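# Close the fume hood's doors fully without slamming

## Task

Close every door of the fume hood so that nothing is left open across its front. A slammed door fails the task, and so does the robot toppling or being left leaning.

## Robot and tools

ROBOT. A LinearBot: an omnidirectional base carrying a column about 1.7 m high. A carriage rides up and down the column (lift_m) and holds two identical six-joint arms, each with a two-finger gripper. The arm bases sit about 0.57 m + lift_m above the floor, and carriage parts extend about 0.15 m below them. A hand reaches 0.78 m from its shoulder but only about 0.38 m below its arm base. A hand is about 0.16 m long and 0.1 m wide (0.14 m open). Parked arm: joints 1 to 6 = 0, 0.05, 0.05, 1.45, 0, 0. With both parked, the footprint is about 0.85 m wide by 0.65 m long.

CAMERAS. carriage_camera is fixed, faces forward, tilted about 20 degrees down. left_wrist_camera and right_wrist_camera look out past the fingertips.

FRAMES. All positions are metres. Base frame: origin on the floor below the base centre, x forward, y left, z up. left_hand and right_hand are the midpoint between the pads in this frame; quat_wxyz rotates base axes into hand axes (hand z along the fingers, y the opening direction; pointing straight up with joints 1, 5, 6 at 0 gives (1, 0, 0, 0)). Hand readings can be off, usually too high, worse at long reach. base_odometry is in the frame the base had at the start, counts only wheel rotation (slip counts as travel), heading in rad, left positive, -3.142 to 3.142. Heading can drift a degree or two after turns or long strafes.

TOOL move. Optional keys: base, joints, speeds, min_time_s, cameras. Any other key makes the call invalid; a value outside its range gets it refused.
- base: a single relative offset from where the base last reported itself, one key only: translate_m (forward +, -2 to 2 m), strafe_m (left +, -2 to 2 m) or rotate_rad (counter-clockwise +, -6.3 to 6.3 rad).
- joints: absolute targets by name, not offsets. lift_m 0 to 1 m. For each arm (left_ and right_ prefixes, same ranges): joint1_rad -2.617 to 3.054 (yaw about vertical, 0 forward, + left); joint2_rad 0 to 3.141 (shoulder: 0 upper arm back and level, 1.57 vertical, 3.14 forward and level); joint3_rad 0 to 3.141 (elbow, 0 folded, 3.14 straight); joint4_rad -1.57 to 1.57 (wrist pitch, + lifts the tips); joint5_rad -1.57 to 1.57 (wrist yaw, + swings tips to the RIGHT, opposite to joint 1); joint6_rad -2.094 to 2.094 (roll, + clockwise viewed from forearm); gripper_m 0 to 0.093 (pad gap). Done tolerances: lift 0.004, j1 0.02, j2 0.105, j3 0.06, j4 0.04, j5 0.025, j6 0.02, gripper 0.004.
- speeds: caps for this action only: translate_m and strafe_m 0.02 to 0.5 m/s, rotate_rad 0.05 to 1.57 rad/s, lift_m 0.08 to 0.25 m/s; the maximum is the default.
- min_time_s: 0.1 to 8 s, the shortest duration for each arm and gripper motion; it gives straighter, gentler arm paths.
- cameras: list of camera names or "all"; omitted or null means all, [] means none.
All motions begin together. An action is capped at 15 s; a drive is cut at 14 s (time_out). An empty move just reports. Joints or base not named may still be pushing toward earlier targets.

TOOL wait: seconds 0 to 10, plus cameras; commands nothing. TOOL zoom_image: camera and region [x0, y0, x1, y1] in pixels from the top-left, at most 504 by 504, on that camera's latest image (only a camera included in the newest images). TOOL finished_scene: scene = current scene number; irreversible, so only call it once every door is shut and will stay shut.

If a move or wait is refused or halted by a stop, the later move, wait and finished_scene calls in that same reply are skipped.

RESULTS. "pictures" lists the image order; images may lag the state slightly. "move" is done or the worst status. base_status/joint_status: done (for the base, wheels turned the full amount, even if slipping); off_target (resting short, may still push); contact_stop or time_out (target dropped, holding in place); not_followed ("joint command not followed": an arm's targets were blocked for coming within millimetres of itself or the other arm; the gripper still acts). To clear, send one arm its current six readings with joint 1 swung away, then the other in a later call. on_its_own lists uncommanded behaviour; "held at" is a target. motor_effort: percent of max, + toward larger values, bracket = peak in last action; errors up to a few points plus half the reading. A lift effort that keeps dropping while lowering means a hand rests on something. joint torques: six per arm, wrap at ±28 N m for joints 1 to 3, offsets and noise apply. Gripper: about 0.000 to 0.002 when closed on nothing.

HAZARDS. Arms have no contact stop: blocked, they keep pressing and leap to target when freed. The base stops on wheel effort only and ignores arms; a slow drive can shove furniture. After contact, back off about 0.2 m the way you came. Never reverse under a table edge into the column. Tipping is likeliest with the carriage high, arms extended or loaded, pushing or pulling, or sudden stops; only images reveal a lean. Push doors slowly and steadily (low speeds, min_time_s) so they do not slam. Avoid arm-on-arm hits or presses. MOTOR HEAT: extended or pushing arms heat; a MOTOR HOT line appears at 75 °C and at 100 °C the arm goes limp for 30 to 60 s (OVER-TEMPERATURE FAULT, keys say limit_stop_at_motor_heat; resend targets afterwards). Park arms to cool. The scene keeps running while you think, holding the last command.

Each tool is called after "Request:" as name([rows], argument=value, ...), one row to a line, values as JSON.

## Session

Request:
move()

Scene clock: 0.00 s.
Joint torques (N m): no reading
base_odometry: x=+0.000 y=+0.000 heading=+0.000
base_status: not commanded
joint_positions: lift_m=+0.300 left_joint1_rad=+0.012 left_joint2_rad=+0.051 left_joint3_rad=+0.037 left_joint4_rad=+1.443 left_joint5_rad=+0.029 left_joint6_rad=-0.031 left_gripper_m=+0.09396 right_joint1_rad=-0.015 right_joint2_rad=+0.041 right_joint3_rad=+0.046 right_joint4_rad=+1.483 right_joint5_rad=-0.047 right_joint6_rad=-0.022 right_gripper_m=+0.09396
joint_status: not commanded
motor_effort: lift_m=+30 drive_wheels=-1
left_hand: x=+0.2557 y=+0.3123 z=+1.3128 quat_wxyz=(+0.997, +0.013, +0.071, -0.010) (m; base frame)
right_hand: x=+0.2401 y=-0.3092 z=+1.3164 quat_wxyz=(+0.999, -0.023, +0.041, -0.017) (m; base frame)
pictures: carriage_camera, left_wrist_camera, right_wrist_camera
Images, in order (width x height): carriage_camera 672x504, left_wrist_camera 672x504, right_wrist_camera 672x504.

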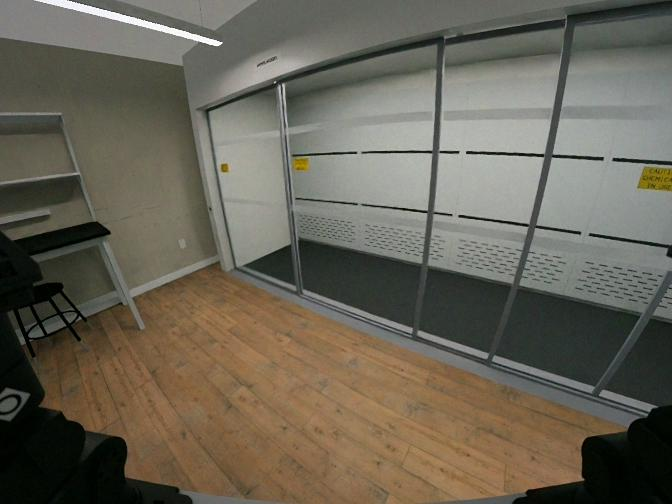

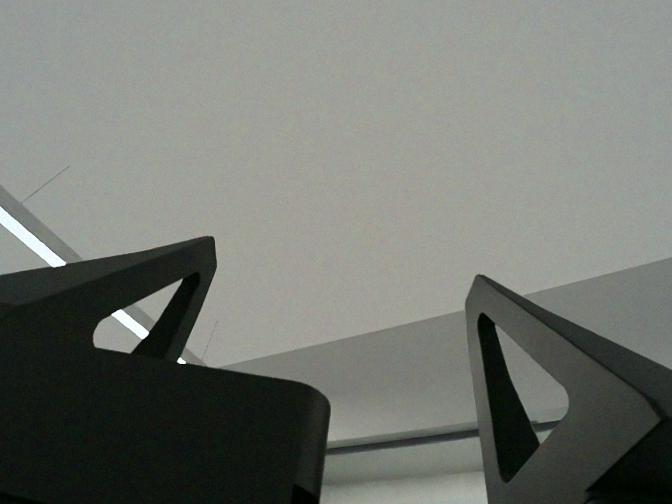

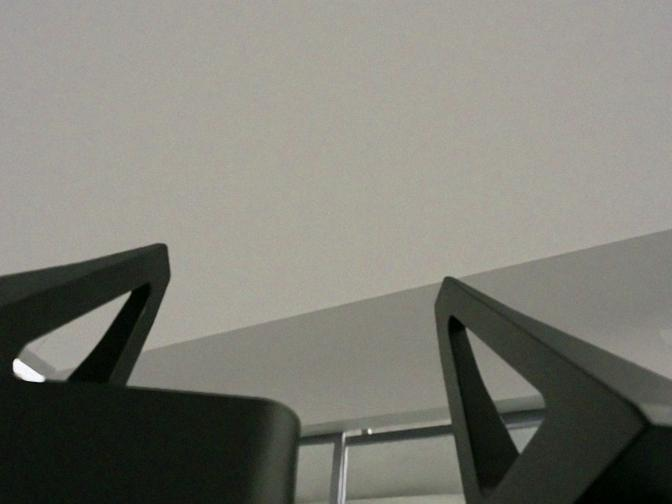

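Request:
move(base={"rotate_rad": -0.5}, cameras=["carriage_camera"])

Request:
zoom_image(camera="carriage_camera", region=[0, 0, 503, 503])

Request:
zoom_image(camera="carriage_camera", region=[350, 0, 671, 450])

Scene clock: 2.10 s.
Joint torques (N m): left_arm=[-0.05 3.54 7.1 -0.09 0.02 0.07] | right_arm=[-0.23 4.31 4.52 -0.19 -0.03 0.04]
move: done
base_odometry: x=+0.000 y=+0.000 heading=-0.500
base_status: done
joint_positions: lift_m=+0.300 left_joint1_rad=+0.012 left_joint2_rad=+0.051 left_joint3_rad=+0.037 left_joint4_rad=+1.443 left_joint5_rad=+0.029 left_joint6_rad=-0.031 left_gripper_m=+0.09396 right_joint1_rad=-0.015 right_joint2_rad=+0.041 right_joint3_rad=+0.046 right_joint4_rad=+1.483 right_joint5_rad=-0.047 right_joint6_rad=-0.022 right_gripper_m=+0.09396
joint_status: not commanded
motor_effort: lift_m=+30(30) drive_wheels=+1(9)
left_hand: x=+0.2557 y=+0.3123 z=+1.3128 quat_wxyz=(+0.997, +0.013, +0.071, -0.010) (m; base frame)
right_hand: x=+0.2401 y=-0.3092 z=+1.3164 quat_wxyz=(+0.999, -0.023, +0.041, -0.017) (m; base frame)
pictures: carriage_camera
Images, in order (width x height): carriage_camera 672x504.

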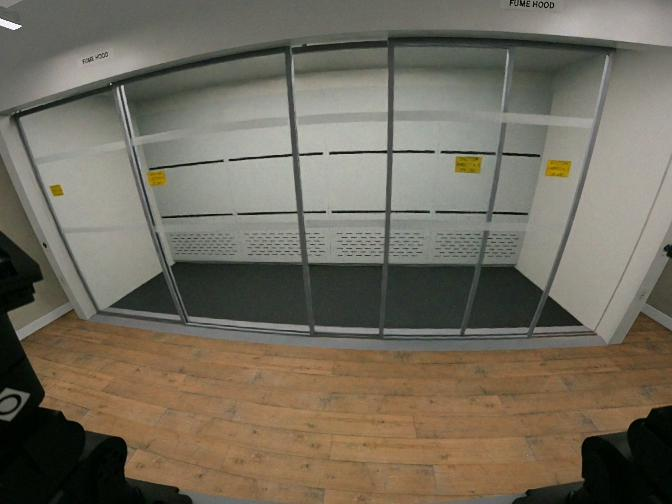

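Scaled by 1.002 from the camera's 672x504 image, which has a finer 960x720 frame.

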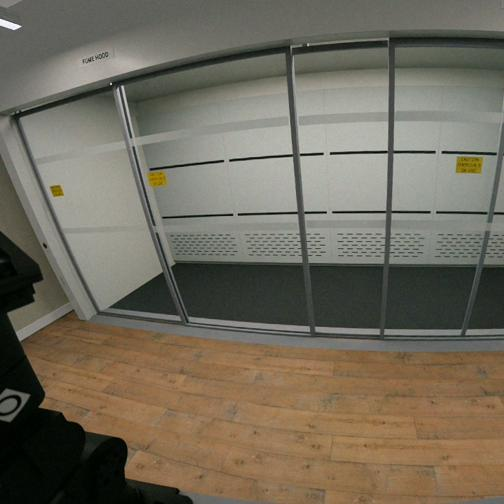

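Scaled by 1.120 from the camera's 672x504 image, which has a finer 960x720 frame.

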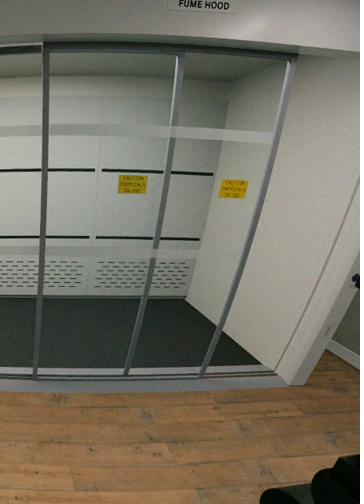

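Request:
zoom_image(camera="carriage_camera", region=[270, 20, 410, 120])

Request:
zoom_image(camera="carriage_camera", region=[290, 280, 450, 360])

Request:
zoom_image(camera="carriage_camera", region=[440, 260, 620, 360])

Request:
zoom_image(camera="carriage_camera", region=[80, 60, 220, 340])

Request:
zoom_image(camera="carriage_camera", region=[0, 80, 120, 330])

Request:
zoom_image(camera="carriage_camera", region=[450, 30, 640, 200])

Scaled by 3.600 from the camera's 672x504 image, which has a finer 960x720 frame.

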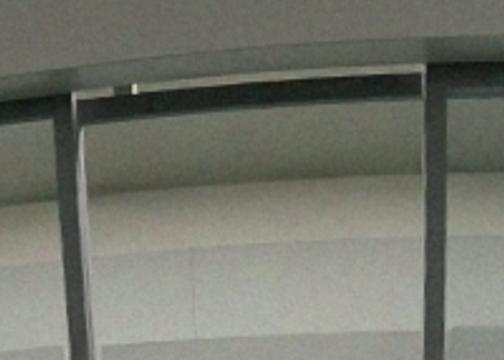

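Scaled by 3.150 from the camera's 672x504 image, which has a finer 960x720 frame.

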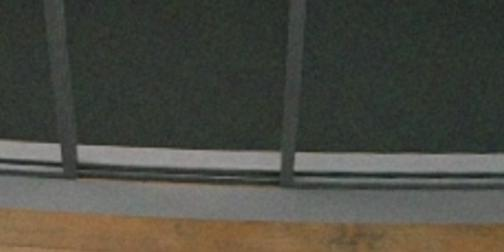

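Scaled by 2.800 from the camera's 672x504 image, which has a finer 960x720 frame.

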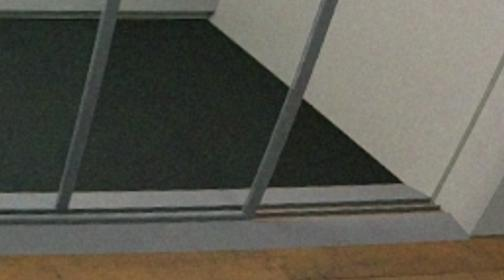

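Scaled by 1.800 from the camera's 672x504 image, which has a finer 960x720 frame.

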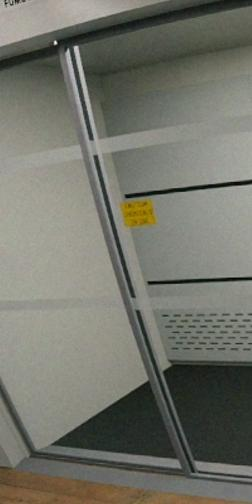

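Scaled by 2.016 from the camera's 672x504 image, which has a finer 960x720 frame.

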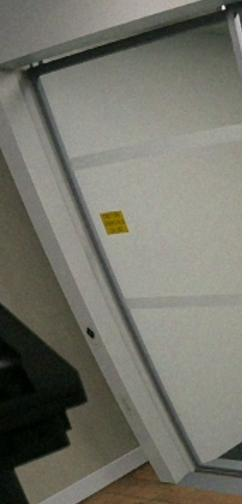

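Scaled by 2.653 from the camera's 672x504 image, which has a finer 960x720 frame.

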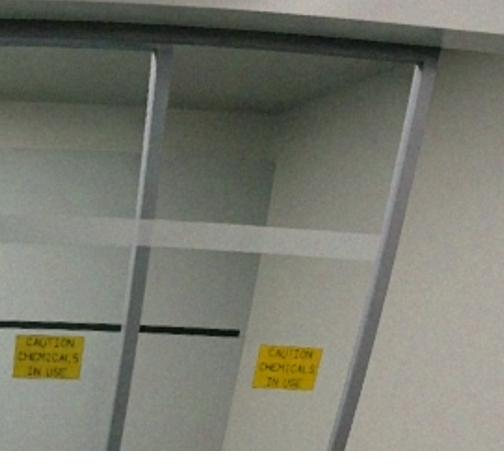

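Request:
move(base={"rotate_rad": -0.08}, joints={"lift_m":0.25,"right_joint1_rad":0,"right_joint2_rad":1.5,"right_joint3_rad":1.5,"right_joint4_rad":0,"right_joint5_rad":0,"right_joint6_rad":0,"right_gripper_m":0}, min_time_s=3)

Scene clock: 6.87 s.
Joint torques (N m): left_arm=[0.24 3.77 7.05 -0.02 -0.06 0] | right_arm=[0.58 -7.02 8.1 1.77 0.06 0.11]
move: done
base_odometry: x=+0.000 y=+0.000 heading=-0.579
base_status: done
joint_positions: lift_m=+0.250 left_joint1_rad=+0.012 left_joint2_rad=+0.051 left_joint3_rad=+0.037 left_joint4_rad=+1.443 left_joint5_rad=+0.029 left_joint6_rad=-0.031 left_gripper_m=+0.09396 right_joint1_rad=-0.008 right_joint2_rad=+1.489 right_joint3_rad=+1.472 right_joint4_rad=+0.016 right_joint5_rad=-0.013 right_joint6_rad=-0.011 right_gripper_m=+0.00055
joint_status: all done
motor_effort: lift_m=+29(30) drive_wheels=+1(6)
left_hand: x=+0.2557 y=+0.3123 z=+1.2628 quat_wxyz=(+0.997, +0.013, +0.071, -0.010) (m; base frame)
right_hand: x=+0.7090 y=-0.3184 z=+1.2678 quat_wxyz=(+0.706, -0.006, +0.708, -0.002) (m; base frame)
pictures: carriage_camera, left_wrist_camera, right_wrist_camera
Images, in order (width x height): carriage_camera 672x504, left_wrist_camera 672x504, right_wrist_camera 672x504.

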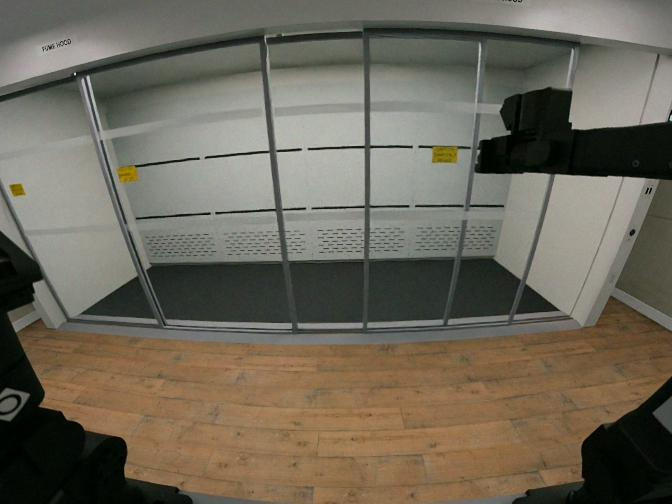

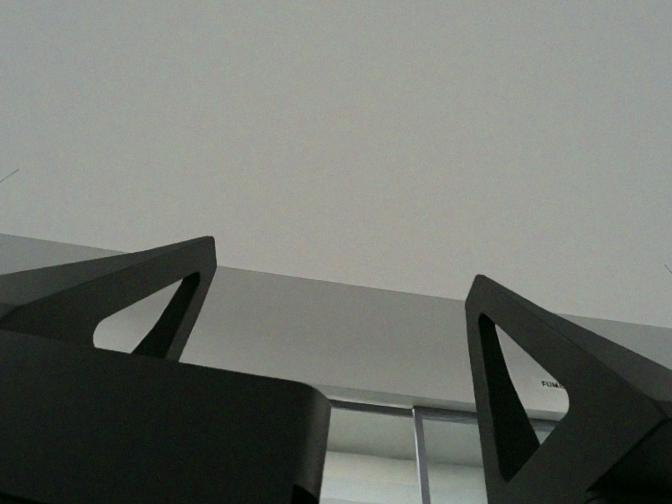

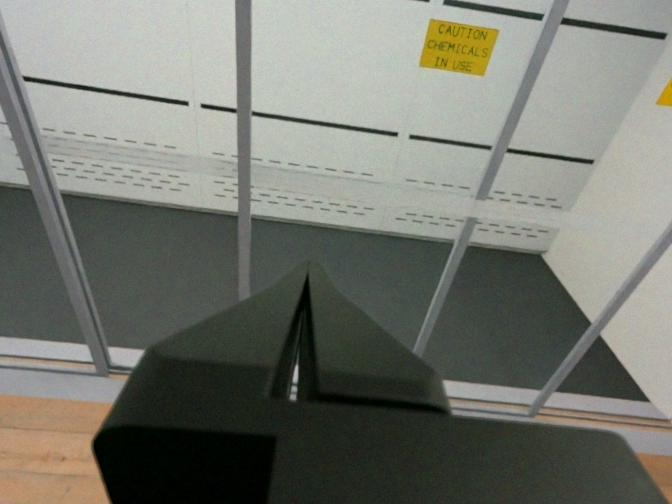

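Request:
move(base={"strafe_m": 0.3}, cameras=[])

Request:
move(base={"translate_m": 0.5}, speeds={"translate_m": 0.2})

Scene clock: 9.77 s.
Joint torques (N m): left_arm=[-0.09 3.59 7.1 -0.01 -0.01 0.03] | right_arm=[0.17 -7.12 8.21 1.8 0.01 0.11]
move: done
base_odometry: x=+0.165 y=+0.251 heading=-0.580
base_status: done
joint_positions: lift_m=+0.250 left_joint1_rad=+0.012 left_joint2_rad=+0.051 left_joint3_rad=+0.037 left_joint4_rad=+1.443 left_joint5_rad=+0.029 left_joint6_rad=-0.031 left_gripper_m=+0.09396 right_joint1_rad=-0.003 right_joint2_rad=+1.489 right_joint3_rad=+1.472 right_joint4_rad=+0.012 right_joint5_rad=-0.009 right_joint6_rad=-0.010 right_gripper_m=+0.00055
joint_status: not commanded
motor_effort: lift_m=+29(29) drive_wheels=-3(12)
left_hand: x=+0.2557 y=+0.3123 z=+1.2628 quat_wxyz=(+0.997, +0.013, +0.071, -0.010) (m; base frame)
right_hand: x=+0.7090 y=-0.3168 z=+1.2670 quat_wxyz=(+0.705, -0.006, +0.709, -0.002) (m; base frame)
pictures: none
No camera images: "cameras" was empty.

Scene clock: 13.47 s.
Joint torques (N m): left_arm=[-0.18 3.75 6.89 -0.09 -0.01 -0.01] | right_arm=[0.12 -7.49 7.9 1.84 0.03 0.08]
move: done
base_odometry: x=+0.583 y=-0.023 heading=-0.580
base_status: done
joint_positions: lift_m=+0.250 left_joint1_rad=+0.012 left_joint2_rad=+0.051 left_joint3_rad=+0.037 left_joint4_rad=+1.443 left_joint5_rad=+0.029 left_joint6_rad=-0.031 left_gripper_m=+0.09396 right_joint1_rad=-0.003 right_joint2_rad=+1.492 right_joint3_rad=+1.473 right_joint4_rad=+0.010 right_joint5_rad=-0.009 right_joint6_rad=-0.010 right_gripper_m=+0.00055
joint_status: not commanded
motor_effort: lift_m=+29(29) drive_wheels=+1(9)
left_hand: x=+0.2557 y=+0.3123 z=+1.2628 quat_wxyz=(+0.997, +0.013, +0.071, -0.010) (m; base frame)
right_hand: x=+0.7100 y=-0.3168 z=+1.2658 quat_wxyz=(+0.704, -0.006, +0.710, -0.001) (m; base frame)
pictures: carriage_camera, left_wrist_camera, right_wrist_camera
Images, in order (width x height): carriage_camera 672x504, left_wrist_camera 672x504, right_wrist_camera 672x504.

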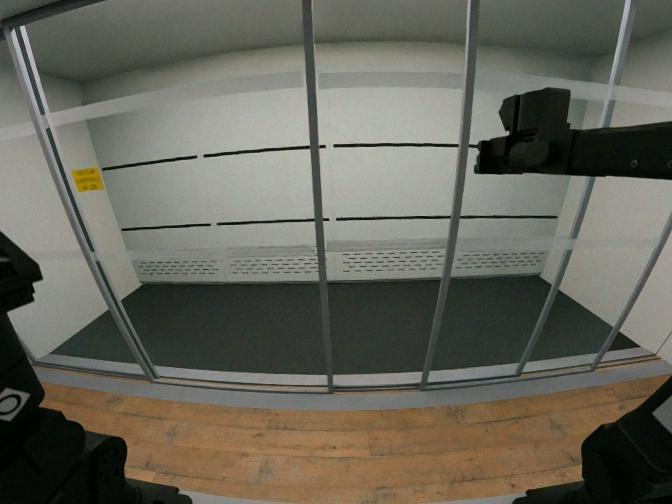

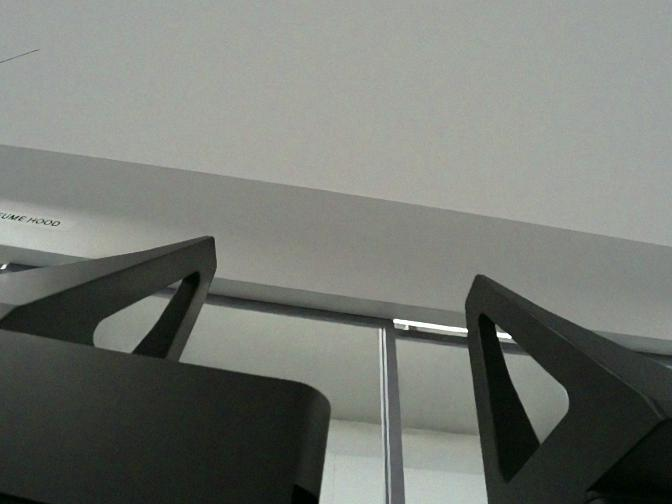

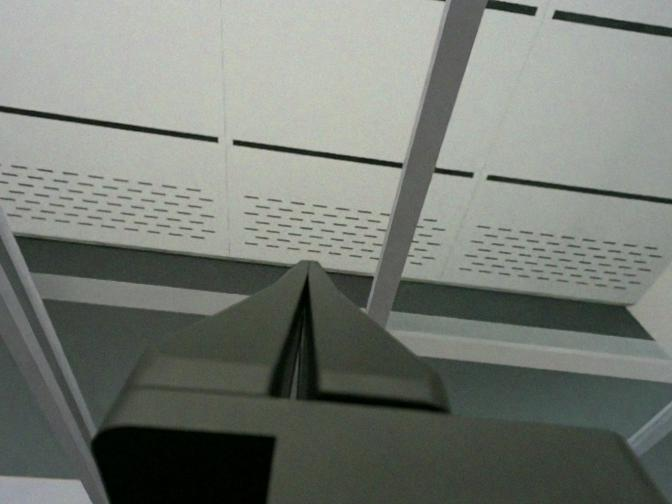

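Request:
move(base={"translate_m": 0.18}, speeds={"translate_m": 0.1}, cameras=["carriage_camera","right_wrist_camera"])

Scene clock: 16.27 s.
Joint torques (N m): left_arm=[-0.06 3.37 7.17 -0.06 -0.07 0.06] | right_arm=[0.1 -7.58 7.76 1.86 0.02 0.09]
move: done
base_odometry: x=+0.734 y=-0.121 heading=-0.579
base_status: done
joint_positions: lift_m=+0.250 left_joint1_rad=+0.012 left_joint2_rad=+0.051 left_joint3_rad=+0.037 left_joint4_rad=+1.443 left_joint5_rad=+0.029 left_joint6_rad=-0.031 left_gripper_m=+0.09396 right_joint1_rad=-0.003 right_joint2_rad=+1.493 right_joint3_rad=+1.475 right_joint4_rad=+0.009 right_joint5_rad=-0.009 right_joint6_rad=-0.010 right_gripper_m=+0.00055
joint_status: not commanded
motor_effort: lift_m=+29(29) drive_wheels=+1(9)
left_hand: x=+0.2557 y=+0.3123 z=+1.2628 quat_wxyz=(+0.997, +0.013, +0.071, -0.010) (m; base frame)
right_hand: x=+0.7102 y=-0.3168 z=+1.2657 quat_wxyz=(+0.704, -0.006, +0.710, -0.001) (m; base frame)
pictures: carriage_camera, right_wrist_camera
Images, in order (width x height): carriage_camera 672x504, right_wrist_camera 672x504.

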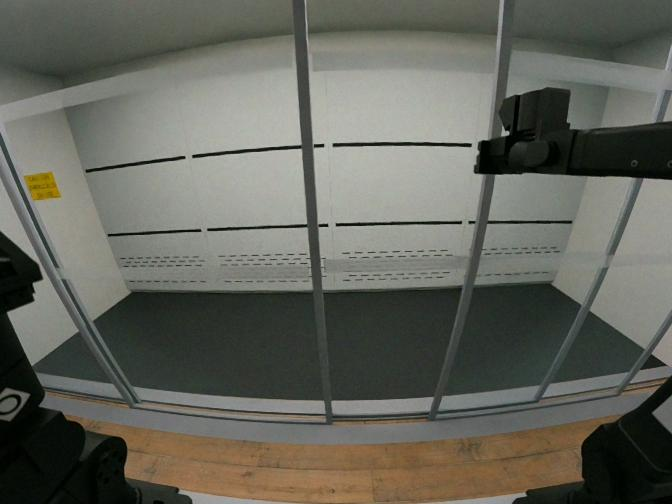

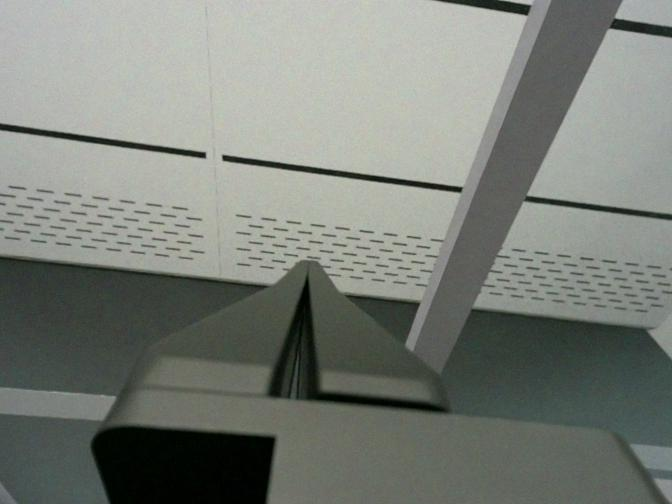

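Request:
move(base={"translate_m": 0.12}, speeds={"translate_m": 0.08}, cameras=["carriage_camera","right_wrist_camera"])

Scene clock: 18.67 s.
Joint torques (N m): left_arm=[-0.21 3.66 6.91 -0.07 -0.03 0] | right_arm=[0.23 -7.54 7.94 1.9 0.11 0.09]
move: done
base_odometry: x=+0.834 y=-0.187 heading=-0.579
base_status: done
joint_positions: lift_m=+0.250 left_joint1_rad=+0.012 left_joint2_rad=+0.051 left_joint3_rad=+0.037 left_joint4_rad=+1.443 left_joint5_rad=+0.029 left_joint6_rad=-0.031 left_gripper_m=+0.09396 right_joint1_rad=-0.003 right_joint2_rad=+1.494 right_joint3_rad=+1.475 right_joint4_rad=+0.008 right_joint5_rad=-0.009 right_joint6_rad=-0.010 right_gripper_m=+0.00055
joint_status: not commanded
motor_effort: lift_m=+29(29) drive_wheels=+1(10)
left_hand: x=+0.2557 y=+0.3123 z=+1.2628 quat_wxyz=(+0.997, +0.013, +0.071, -0.010) (m; base frame)
right_hand: x=+0.7104 y=-0.3168 z=+1.2654 quat_wxyz=(+0.703, -0.006, +0.711, -0.001) (m; base frame)
pictures: carriage_camera, right_wrist_camera
Images, in order (width x height): carriage_camera 672x504, right_wrist_camera 672x504.

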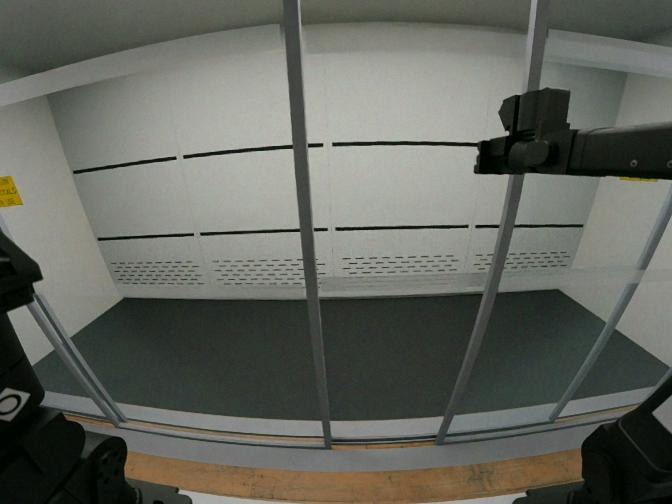

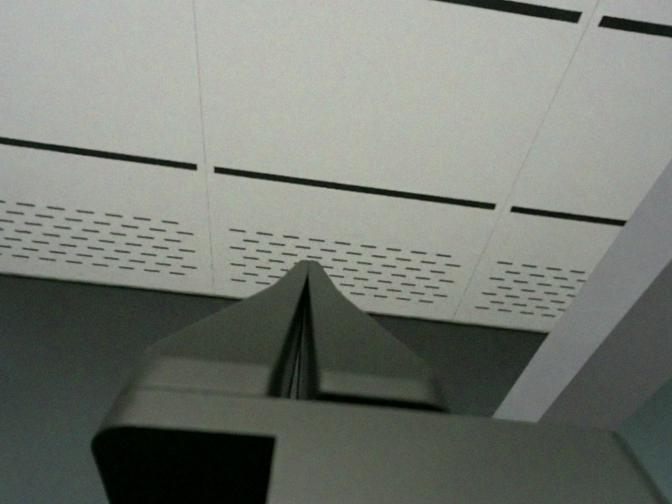

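Request:
move(base={"translate_m": 0.14}, speeds={"translate_m": 0.05}, cameras=["carriage_camera","right_wrist_camera"])

Scene clock: 22.80 s.
Joint torques (N m): left_arm=[-0.29 3.58 7.08 -0.01 -0.04 0.11] | right_arm=[0.05 20.9 2.67 7.68 0.05 0.09]
move: done
base_odometry: x=+0.951 y=-0.263 heading=-0.579
base_status: done
joint_positions: lift_m=+0.250 left_joint1_rad=+0.012 left_joint2_rad=+0.051 left_joint3_rad=+0.037 left_joint4_rad=+1.443 left_joint5_rad=+0.029 left_joint6_rad=-0.031 left_gripper_m=+0.09396 right_joint1_rad=-0.003 right_joint2_rad=+1.234 right_joint3_rad=+1.534 right_joint4_rad=-0.587 right_joint5_rad=-0.009 right_joint6_rad=-0.010 right_gripper_m=+0.00055
joint_status: not commanded
motor_effort: lift_m=+29(29) drive_wheels=+10(18)
left_hand: x=+0.2556 y=+0.3123 z=+1.2629 quat_wxyz=(+0.997, +0.013, +0.071, -0.010) (m; base frame)
right_hand: x=+0.6035 y=-0.3165 z=+1.2589 quat_wxyz=(+0.599, -0.006, +0.801, +0.000) (m; base frame)
pictures: carriage_camera, right_wrist_camera
Images, in order (width x height): carriage_camera 672x504, right_wrist_camera 672x504.

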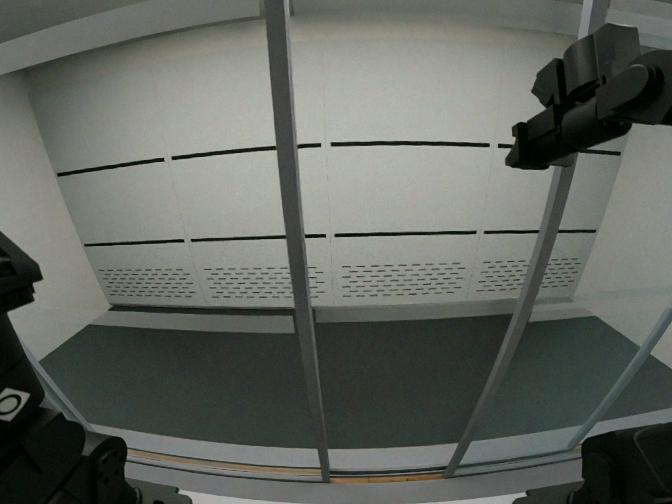

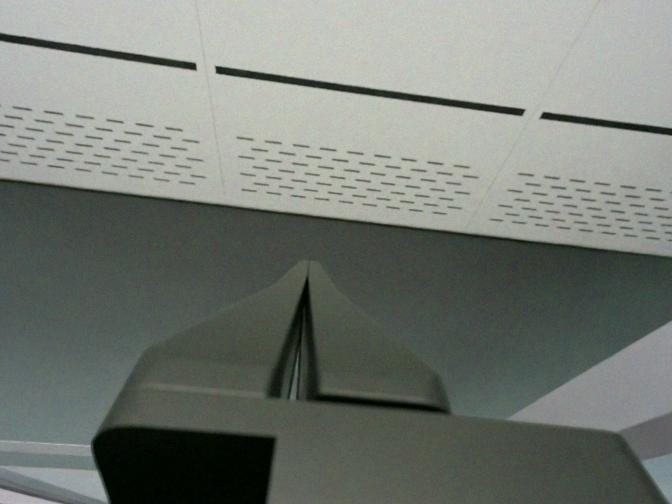

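Request:
move(base={"translate_m": -0.12}, speeds={"translate_m": 0.08}, cameras=["carriage_camera","right_wrist_camera"])

Scene clock: 25.17 s.
Joint torques (N m): left_arm=[0.01 3.49 7.13 -0.04 -0.07 -0.02] | right_arm=[0.14 -7.24 5.26 2.03 0.03 0.11]
move: done
base_odometry: x=+0.851 y=-0.197 heading=-0.579
base_status: done
joint_positions: lift_m=+0.250 left_joint1_rad=+0.012 left_joint2_rad=+0.051 left_joint3_rad=+0.037 left_joint4_rad=+1.442 left_joint5_rad=+0.029 left_joint6_rad=-0.031 left_gripper_m=+0.09396 right_joint1_rad=-0.003 right_joint2_rad=+1.491 right_joint3_rad=+1.507 right_joint4_rad=-0.014 right_joint5_rad=-0.009 right_joint6_rad=-0.010 right_gripper_m=+0.00055
joint_status: not commanded
motor_effort: lift_m=+29(29) drive_wheels=-4(12)
left_hand: x=+0.2559 y=+0.3123 z=+1.2628 quat_wxyz=(+0.997, +0.013, +0.072, -0.010) (m; base frame)
right_hand: x=+0.7076 y=-0.3169 z=+1.2771 quat_wxyz=(+0.708, -0.006, +0.706, -0.002) (m; base frame)
pictures: carriage_camera, right_wrist_camera
Images, in order (width x height): carriage_camera 672x504, right_wrist_camera 672x504.

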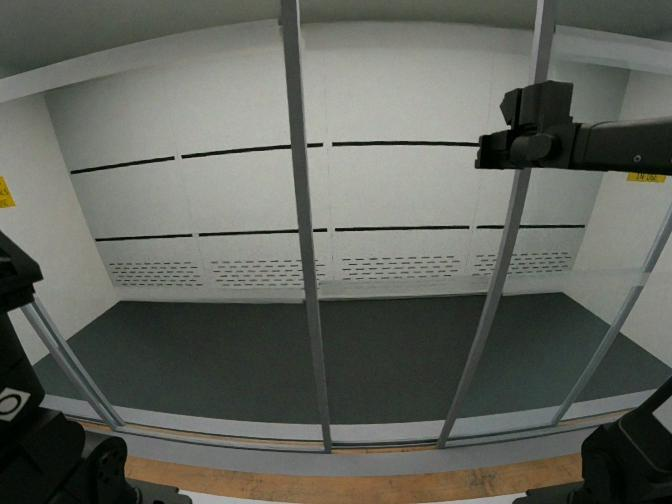

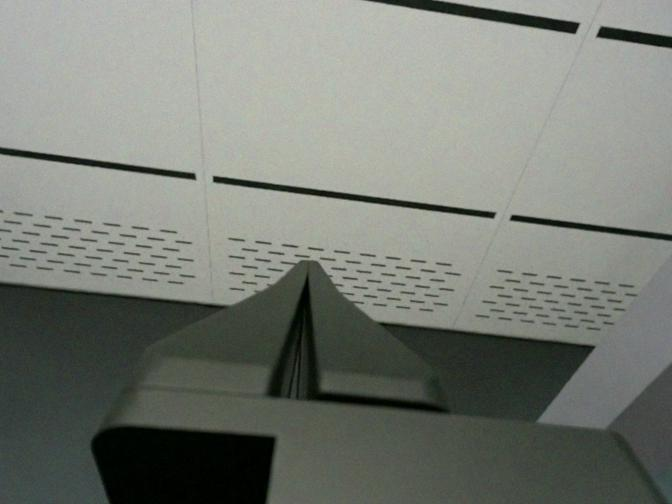

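Request:
move(base={"strafe_m": -0.12}, speeds={"strafe_m": 0.1}, cameras=["carriage_camera","right_wrist_camera"])

Scene clock: 27.17 s.
Joint torques (N m): left_arm=[-0.16 3.49 7.02 0.01 -0.06 -0.01] | right_arm=[-4.27 -7.35 5.37 2.07 1.28 0.07]
move: done
base_odometry: x=+0.785 y=-0.298 heading=-0.579
base_status: done
joint_positions: lift_m=+0.250 left_joint1_rad=+0.012 left_joint2_rad=+0.051 left_joint3_rad=+0.037 left_joint4_rad=+1.442 left_joint5_rad=+0.029 left_joint6_rad=-0.031 left_gripper_m=+0.09396 right_joint1_rad=+0.040 right_joint2_rad=+1.491 right_joint3_rad=+1.507 right_joint4_rad=-0.012 right_joint5_rad=-0.132 right_joint6_rad=-0.011 right_gripper_m=+0.00053
joint_status: not commanded
motor_effort: lift_m=+29(29) drive_wheels=+1(9)
left_hand: x=+0.2559 y=+0.3123 z=+1.2628 quat_wxyz=(+0.997, +0.013, +0.072, -0.010) (m; base frame)
right_hand: x=+0.7048 y=-0.2746 z=+1.2777 quat_wxyz=(+0.706, -0.065, +0.703, +0.057) (m; base frame)
pictures: carriage_camera, right_wrist_camera
Images, in order (width x height): carriage_camera 672x504, right_wrist_camera 672x504.

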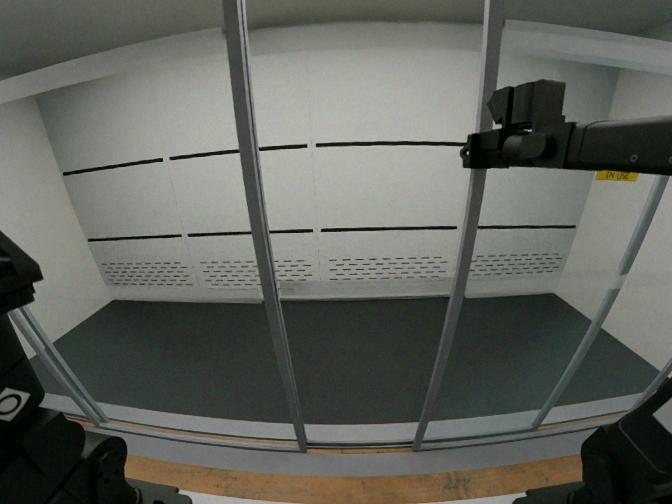

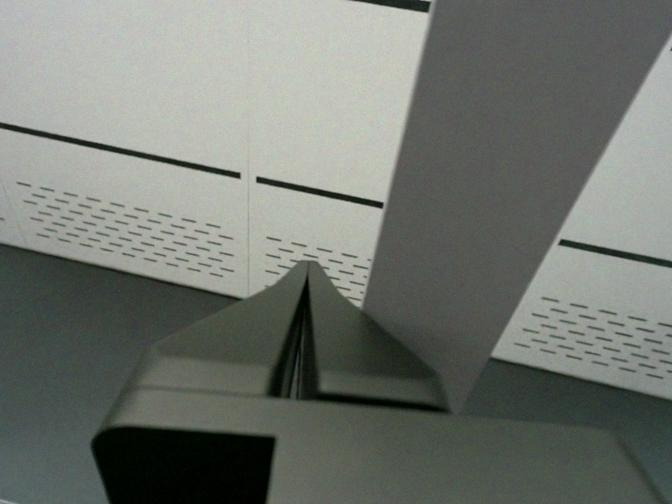

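Request:
move(base={"strafe_m": -0.15}, speeds={"strafe_m": 0.05}, cameras=["carriage_camera","right_wrist_camera"])

Scene clock: 30.83 s.
Joint torques (N m): left_arm=[0.01 3.45 7.1 -0.09 -0.07 0.01] | right_arm=[-5.39 0.66 5.11 2.18 2.59 0.12]
move: done
base_odometry: x=+0.704 y=-0.423 heading=-0.579
base_status: done
joint_positions: lift_m=+0.250 left_joint1_rad=+0.012 left_joint2_rad=+0.051 left_joint3_rad=+0.037 left_joint4_rad=+1.442 left_joint5_rad=+0.029 left_joint6_rad=-0.031 left_gripper_m=+0.09396 right_joint1_rad=+0.052 right_joint2_rad=+1.422 right_joint3_rad=+1.508 right_joint4_rad=-0.028 right_joint5_rad=-0.260 right_joint6_rad=-0.008 right_gripper_m=+0.00052
joint_status: not commanded
motor_effort: lift_m=+29(29) drive_wheels=+0(12)
left_hand: x=+0.2558 y=+0.3123 z=+1.2628 quat_wxyz=(+0.997, +0.013, +0.071, -0.010) (m; base frame)
right_hand: x=+0.6754 y=-0.2488 z=+1.3051 quat_wxyz=(+0.719, -0.114, +0.678, +0.105) (m; base frame)
pictures: carriage_camera, right_wrist_camera
Images, in order (width x height): carriage_camera 672x504, right_wrist_camera 672x504.

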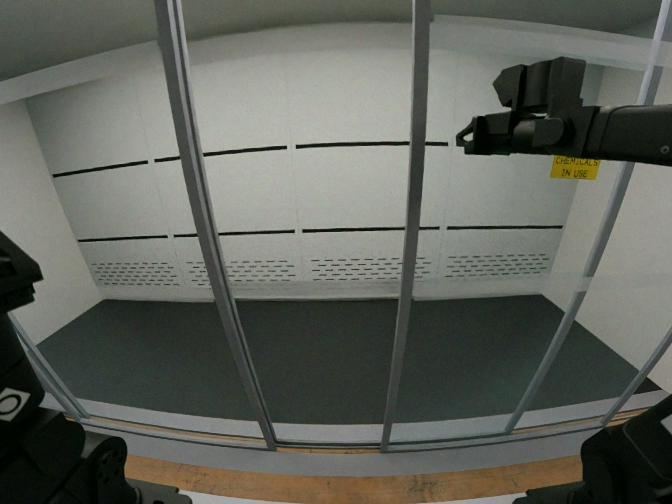

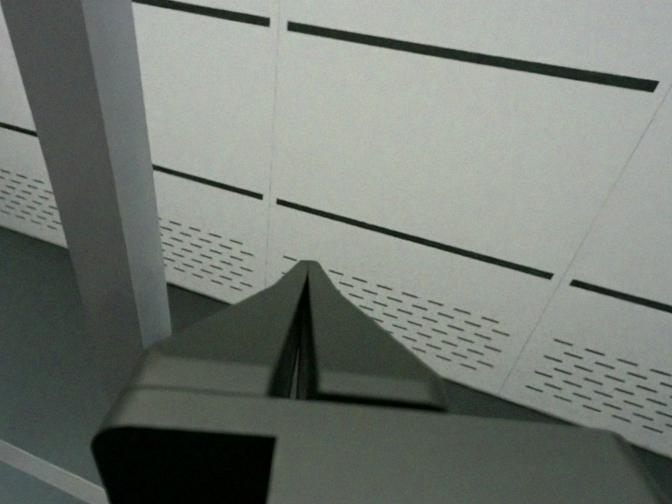

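Request:
move(base={"translate_m": -0.1}, speeds={"translate_m": 0.1}, cameras=[])

Request:
move(base={"strafe_m": 0.28}, joints={"right_joint1_rad":0,"right_joint2_rad":1.5,"right_joint3_rad":1.5,"right_joint4_rad":0,"right_joint5_rad":0.45}, speeds={"strafe_m": 0.15}, cameras=["carriage_camera","right_wrist_camera"])

Scene clock: 33.90 s.
Joint torques (N m): left_arm=[-0.2 3.78 6.95 -0.01 -0.02 0.03] | right_arm=[-0.51 -7.91 5.33 1.89 0.1 0.03]
move: done
base_odometry: x=+0.620 y=-0.369 heading=-0.579
base_status: done
joint_positions: lift_m=+0.250 left_joint1_rad=+0.012 left_joint2_rad=+0.051 left_joint3_rad=+0.037 left_joint4_rad=+1.442 left_joint5_rad=+0.029 left_joint6_rad=-0.031 left_gripper_m=+0.09396 right_joint1_rad=+0.004 right_joint2_rad=+1.497 right_joint3_rad=+1.508 right_joint4_rad=+0.001 right_joint5_rad=-0.013 right_joint6_rad=-0.007 right_gripper_m=+0.00051
joint_status: not commanded
motor_effort: lift_m=+29(29) drive_wheels=+0(10)
left_hand: x=+0.2558 y=+0.3123 z=+1.2628 quat_wxyz=(+0.997, +0.013, +0.071, -0.010) (m; base frame)
right_hand: x=+0.7095 y=-0.3126 z=+1.2782 quat_wxyz=(+0.711, -0.009, +0.703, +0.003) (m; base frame)
pictures: none
No camera images: "cameras" was empty.

Scene clock: 36.77 s.
Joint torques (N m): left_arm=[-0.5 3.69 6.98 -0.04 -0.05 -0.04] | right_arm=[-0.38 -7.9 5.24 1.9 0.11 0.05]
move: done
base_odometry: x=+0.773 y=-0.134 heading=-0.579
base_status: done
joint_positions: lift_m=+0.250 left_joint1_rad=+0.013 left_joint2_rad=+0.051 left_joint3_rad=+0.037 left_joint4_rad=+1.442 left_joint5_rad=+0.029 left_joint6_rad=-0.031 left_gripper_m=+0.09396 right_joint1_rad=+0.003 right_joint2_rad=+1.497 right_joint3_rad=+1.508 right_joint4_rad=+0.001 right_joint5_rad=+0.438 right_joint6_rad=-0.007 right_gripper_m=+0.00051
joint_status: all done
motor_effort: lift_m=+29(29) drive_wheels=+0(8)
left_hand: x=+0.2558 y=+0.3123 z=+1.2628 quat_wxyz=(+0.997, +0.013, +0.071, -0.010) (m; base frame)
right_hand: x=+0.6936 y=-0.3882 z=+1.2780 quat_wxyz=(+0.694, +0.151, +0.687, -0.154) (m; base frame)
pictures: carriage_camera, right_wrist_camera
Images, in order (width x height): carriage_camera 672x504, right_wrist_camera 672x504.

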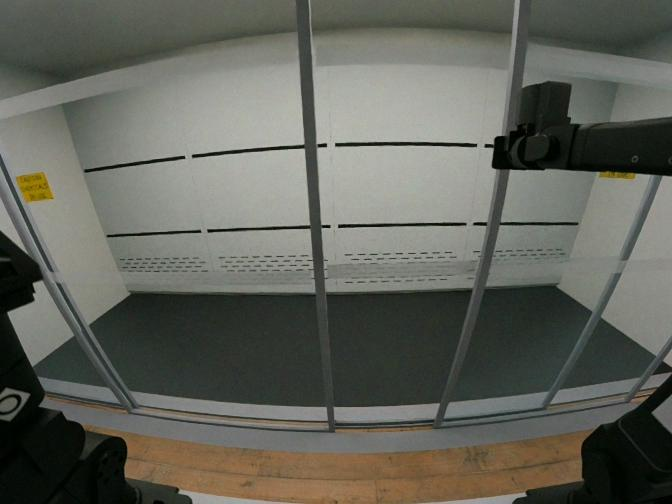

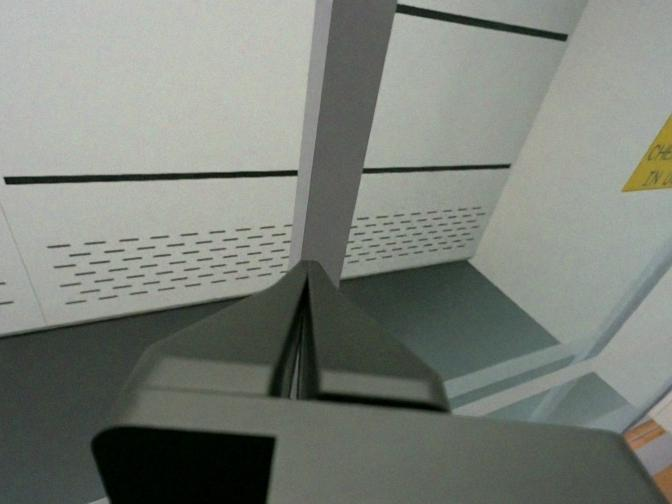

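Request:
move(base={"strafe_m": 0.05}, cameras=[])

Request:
move(base={"translate_m": 0.13}, speeds={"translate_m": 0.05}, cameras=["carriage_camera","right_wrist_camera"])

Scene clock: 38.17 s.
Joint torques (N m): left_arm=[-0.21 3.55 6.95 -0.08 -0.09 0.02] | right_arm=[-0.44 -7.9 5.3 1.89 0.07 0.07]
move: done
base_odometry: x=+0.800 y=-0.092 heading=-0.579
base_status: done
joint_positions: lift_m=+0.250 left_joint1_rad=+0.013 left_joint2_rad=+0.051 left_joint3_rad=+0.037 left_joint4_rad=+1.442 left_joint5_rad=+0.029 left_joint6_rad=-0.031 left_gripper_m=+0.09396 right_joint1_rad=+0.003 right_joint2_rad=+1.497 right_joint3_rad=+1.508 right_joint4_rad=+0.001 right_joint5_rad=+0.440 right_joint6_rad=-0.007 right_gripper_m=+0.00051
joint_status: not commanded
motor_effort: lift_m=+29(29) drive_wheels=-2(8)
left_hand: x=+0.2558 y=+0.3123 z=+1.2628 quat_wxyz=(+0.997, +0.013, +0.071, -0.010) (m; base frame)
right_hand: x=+0.6934 y=-0.3886 z=+1.2780 quat_wxyz=(+0.694, +0.152, +0.687, -0.155) (m; base frame)
pictures: none
No camera images: "cameras" was empty.

Scene clock: 41.23 s.
Joint torques (N m): left_arm=[0.05 3.69 7.08 -0.09 -0.04 0.06] | right_arm=[-0.4 -5.14 5.31 2.16 -0.53 0.08]
move: done
base_odometry: x=+0.909 y=-0.163 heading=-0.578
base_status: done
joint_positions: lift_m=+0.250 left_joint1_rad=+0.013 left_joint2_rad=+0.051 left_joint3_rad=+0.037 left_joint4_rad=+1.442 left_joint5_rad=+0.029 left_joint6_rad=-0.031 left_gripper_m=+0.09396 right_joint1_rad=+0.003 right_joint2_rad=+1.472 right_joint3_rad=+1.508 right_joint4_rad=-0.030 right_joint5_rad=+0.495 right_joint6_rad=-0.007 right_gripper_m=+0.00051
joint_status: not commanded
motor_effort: lift_m=+29(29) drive_wheels=+1(10)
left_hand: x=+0.2558 y=+0.3123 z=+1.2628 quat_wxyz=(+0.997, +0.013, +0.071, -0.010) (m; base frame)
right_hand: x=+0.6809 y=-0.3972 z=+1.2821 quat_wxyz=(+0.687, +0.170, +0.684, -0.174) (m; base frame)
pictures: carriage_camera, right_wrist_camera
Images, in order (width x height): carriage_camera 672x504, right_wrist_camera 672x504.

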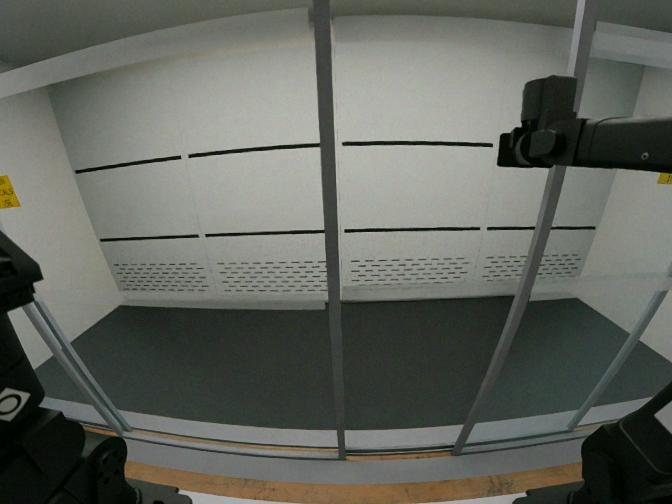

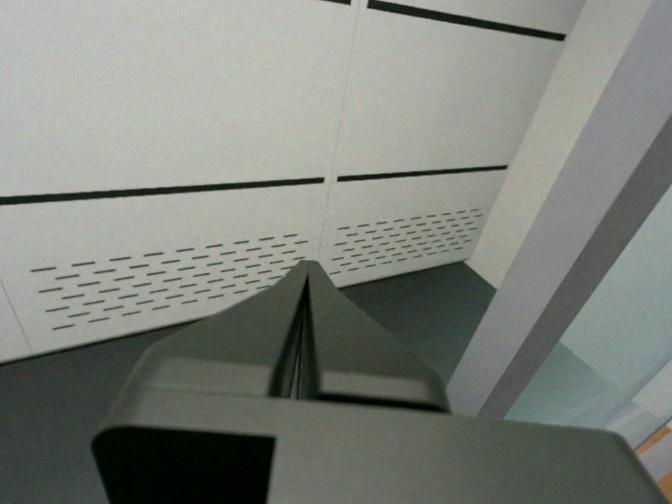

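Request:
move(base={"strafe_m": -0.18}, speeds={"strafe_m": 0.05}, cameras=["carriage_camera","right_wrist_camera"])

Scene clock: 45.47 s.
Joint torques (N m): left_arm=[0.03 3.63 6.9 -0.05 -0.1 -0.01] | right_arm=[-10.03 0.47 5.12 3.12 2.74 0.23]
move: done
base_odometry: x=+0.811 y=-0.314 heading=-0.578
base_status: done
joint_positions: lift_m=+0.250 left_joint1_rad=+0.012 left_joint2_rad=+0.051 left_joint3_rad=+0.037 left_joint4_rad=+1.442 left_joint5_rad=+0.029 left_joint6_rad=-0.031 left_gripper_m=+0.09396 right_joint1_rad=+0.100 right_joint2_rad=+1.423 right_joint3_rad=+1.508 right_joint4_rad=-0.117 right_joint5_rad=+0.175 right_joint6_rad=-0.021 right_gripper_m=+0.00050
joint_status: not commanded
motor_effort: lift_m=+29(29) drive_wheels=+1(10)
left_hand: x=+0.2558 y=+0.3123 z=+1.2628 quat_wxyz=(+0.997, +0.013, +0.071, -0.010) (m; base frame)
right_hand: x=+0.6827 y=-0.3005 z=+1.2832 quat_wxyz=(+0.695, +0.018, +0.718, -0.035) (m; base frame)
pictures: carriage_camera, right_wrist_camera
Images, in order (width x height): carriage_camera 672x504, right_wrist_camera 672x504.

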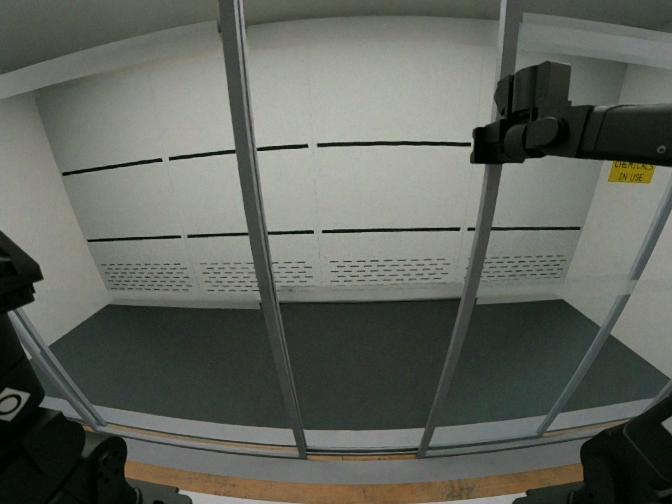

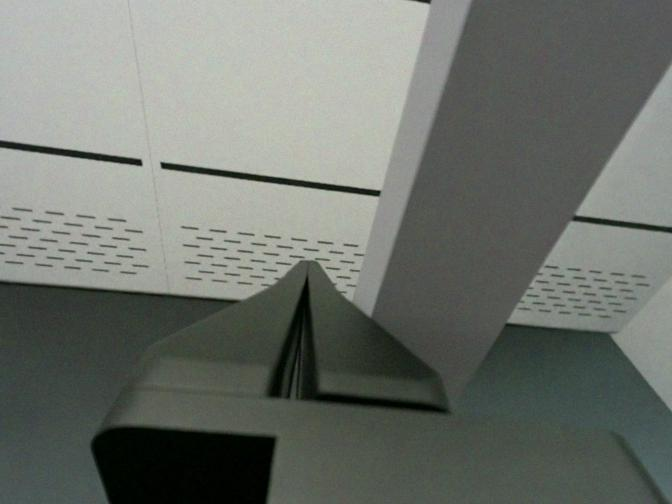

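Request:
move(base={"strafe_m": -0.06}, speeds={"strafe_m": 0.04}, cameras=["carriage_camera","right_wrist_camera"])

Scene clock: 49.03 s.
Joint torques (N m): left_arm=[-0.01 3.4 6.78 0.01 -0.07 0.02] | right_arm=[-10.52 0.59 5.16 3.05 2.93 0.24]
move: done
base_odometry: x=+0.778 y=-0.364 heading=-0.578
base_status: done
joint_positions: lift_m=+0.250 left_joint1_rad=+0.012 left_joint2_rad=+0.051 left_joint3_rad=+0.037 left_joint4_rad=+1.442 left_joint5_rad=+0.029 left_joint6_rad=-0.031 left_gripper_m=+0.09396 right_joint1_rad=+0.106 right_joint2_rad=+1.422 right_joint3_rad=+1.508 right_joint4_rad=-0.116 right_joint5_rad=+0.161 right_joint6_rad=-0.023 right_gripper_m=+0.00050
joint_status: not commanded
motor_effort: lift_m=+29(29) drive_wheels=+2(10)
left_hand: x=+0.2558 y=+0.3123 z=+1.2628 quat_wxyz=(+0.997, +0.013, +0.071, -0.010) (m; base frame)
right_hand: x=+0.6822 y=-0.2952 z=+1.2841 quat_wxyz=(+0.696, +0.010, +0.717, -0.029) (m; base frame)
pictures: carriage_camera, right_wrist_camera
Images, in order (width x height): carriage_camera 672x504, right_wrist_camera 672x504.

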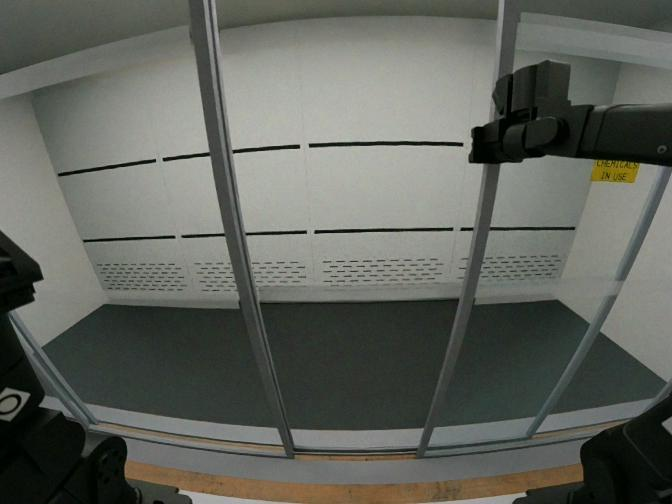

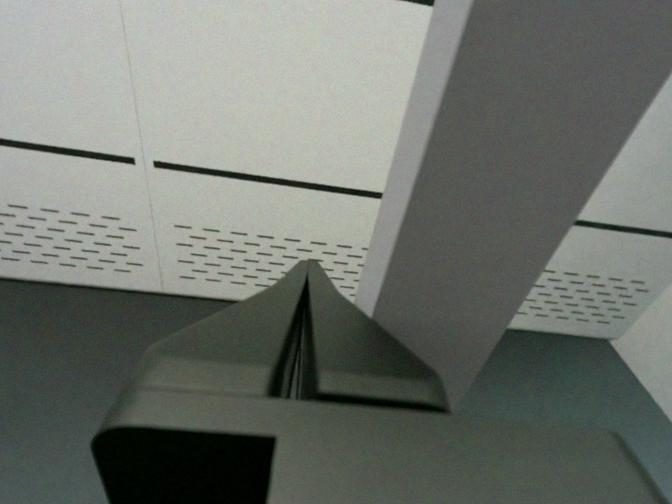

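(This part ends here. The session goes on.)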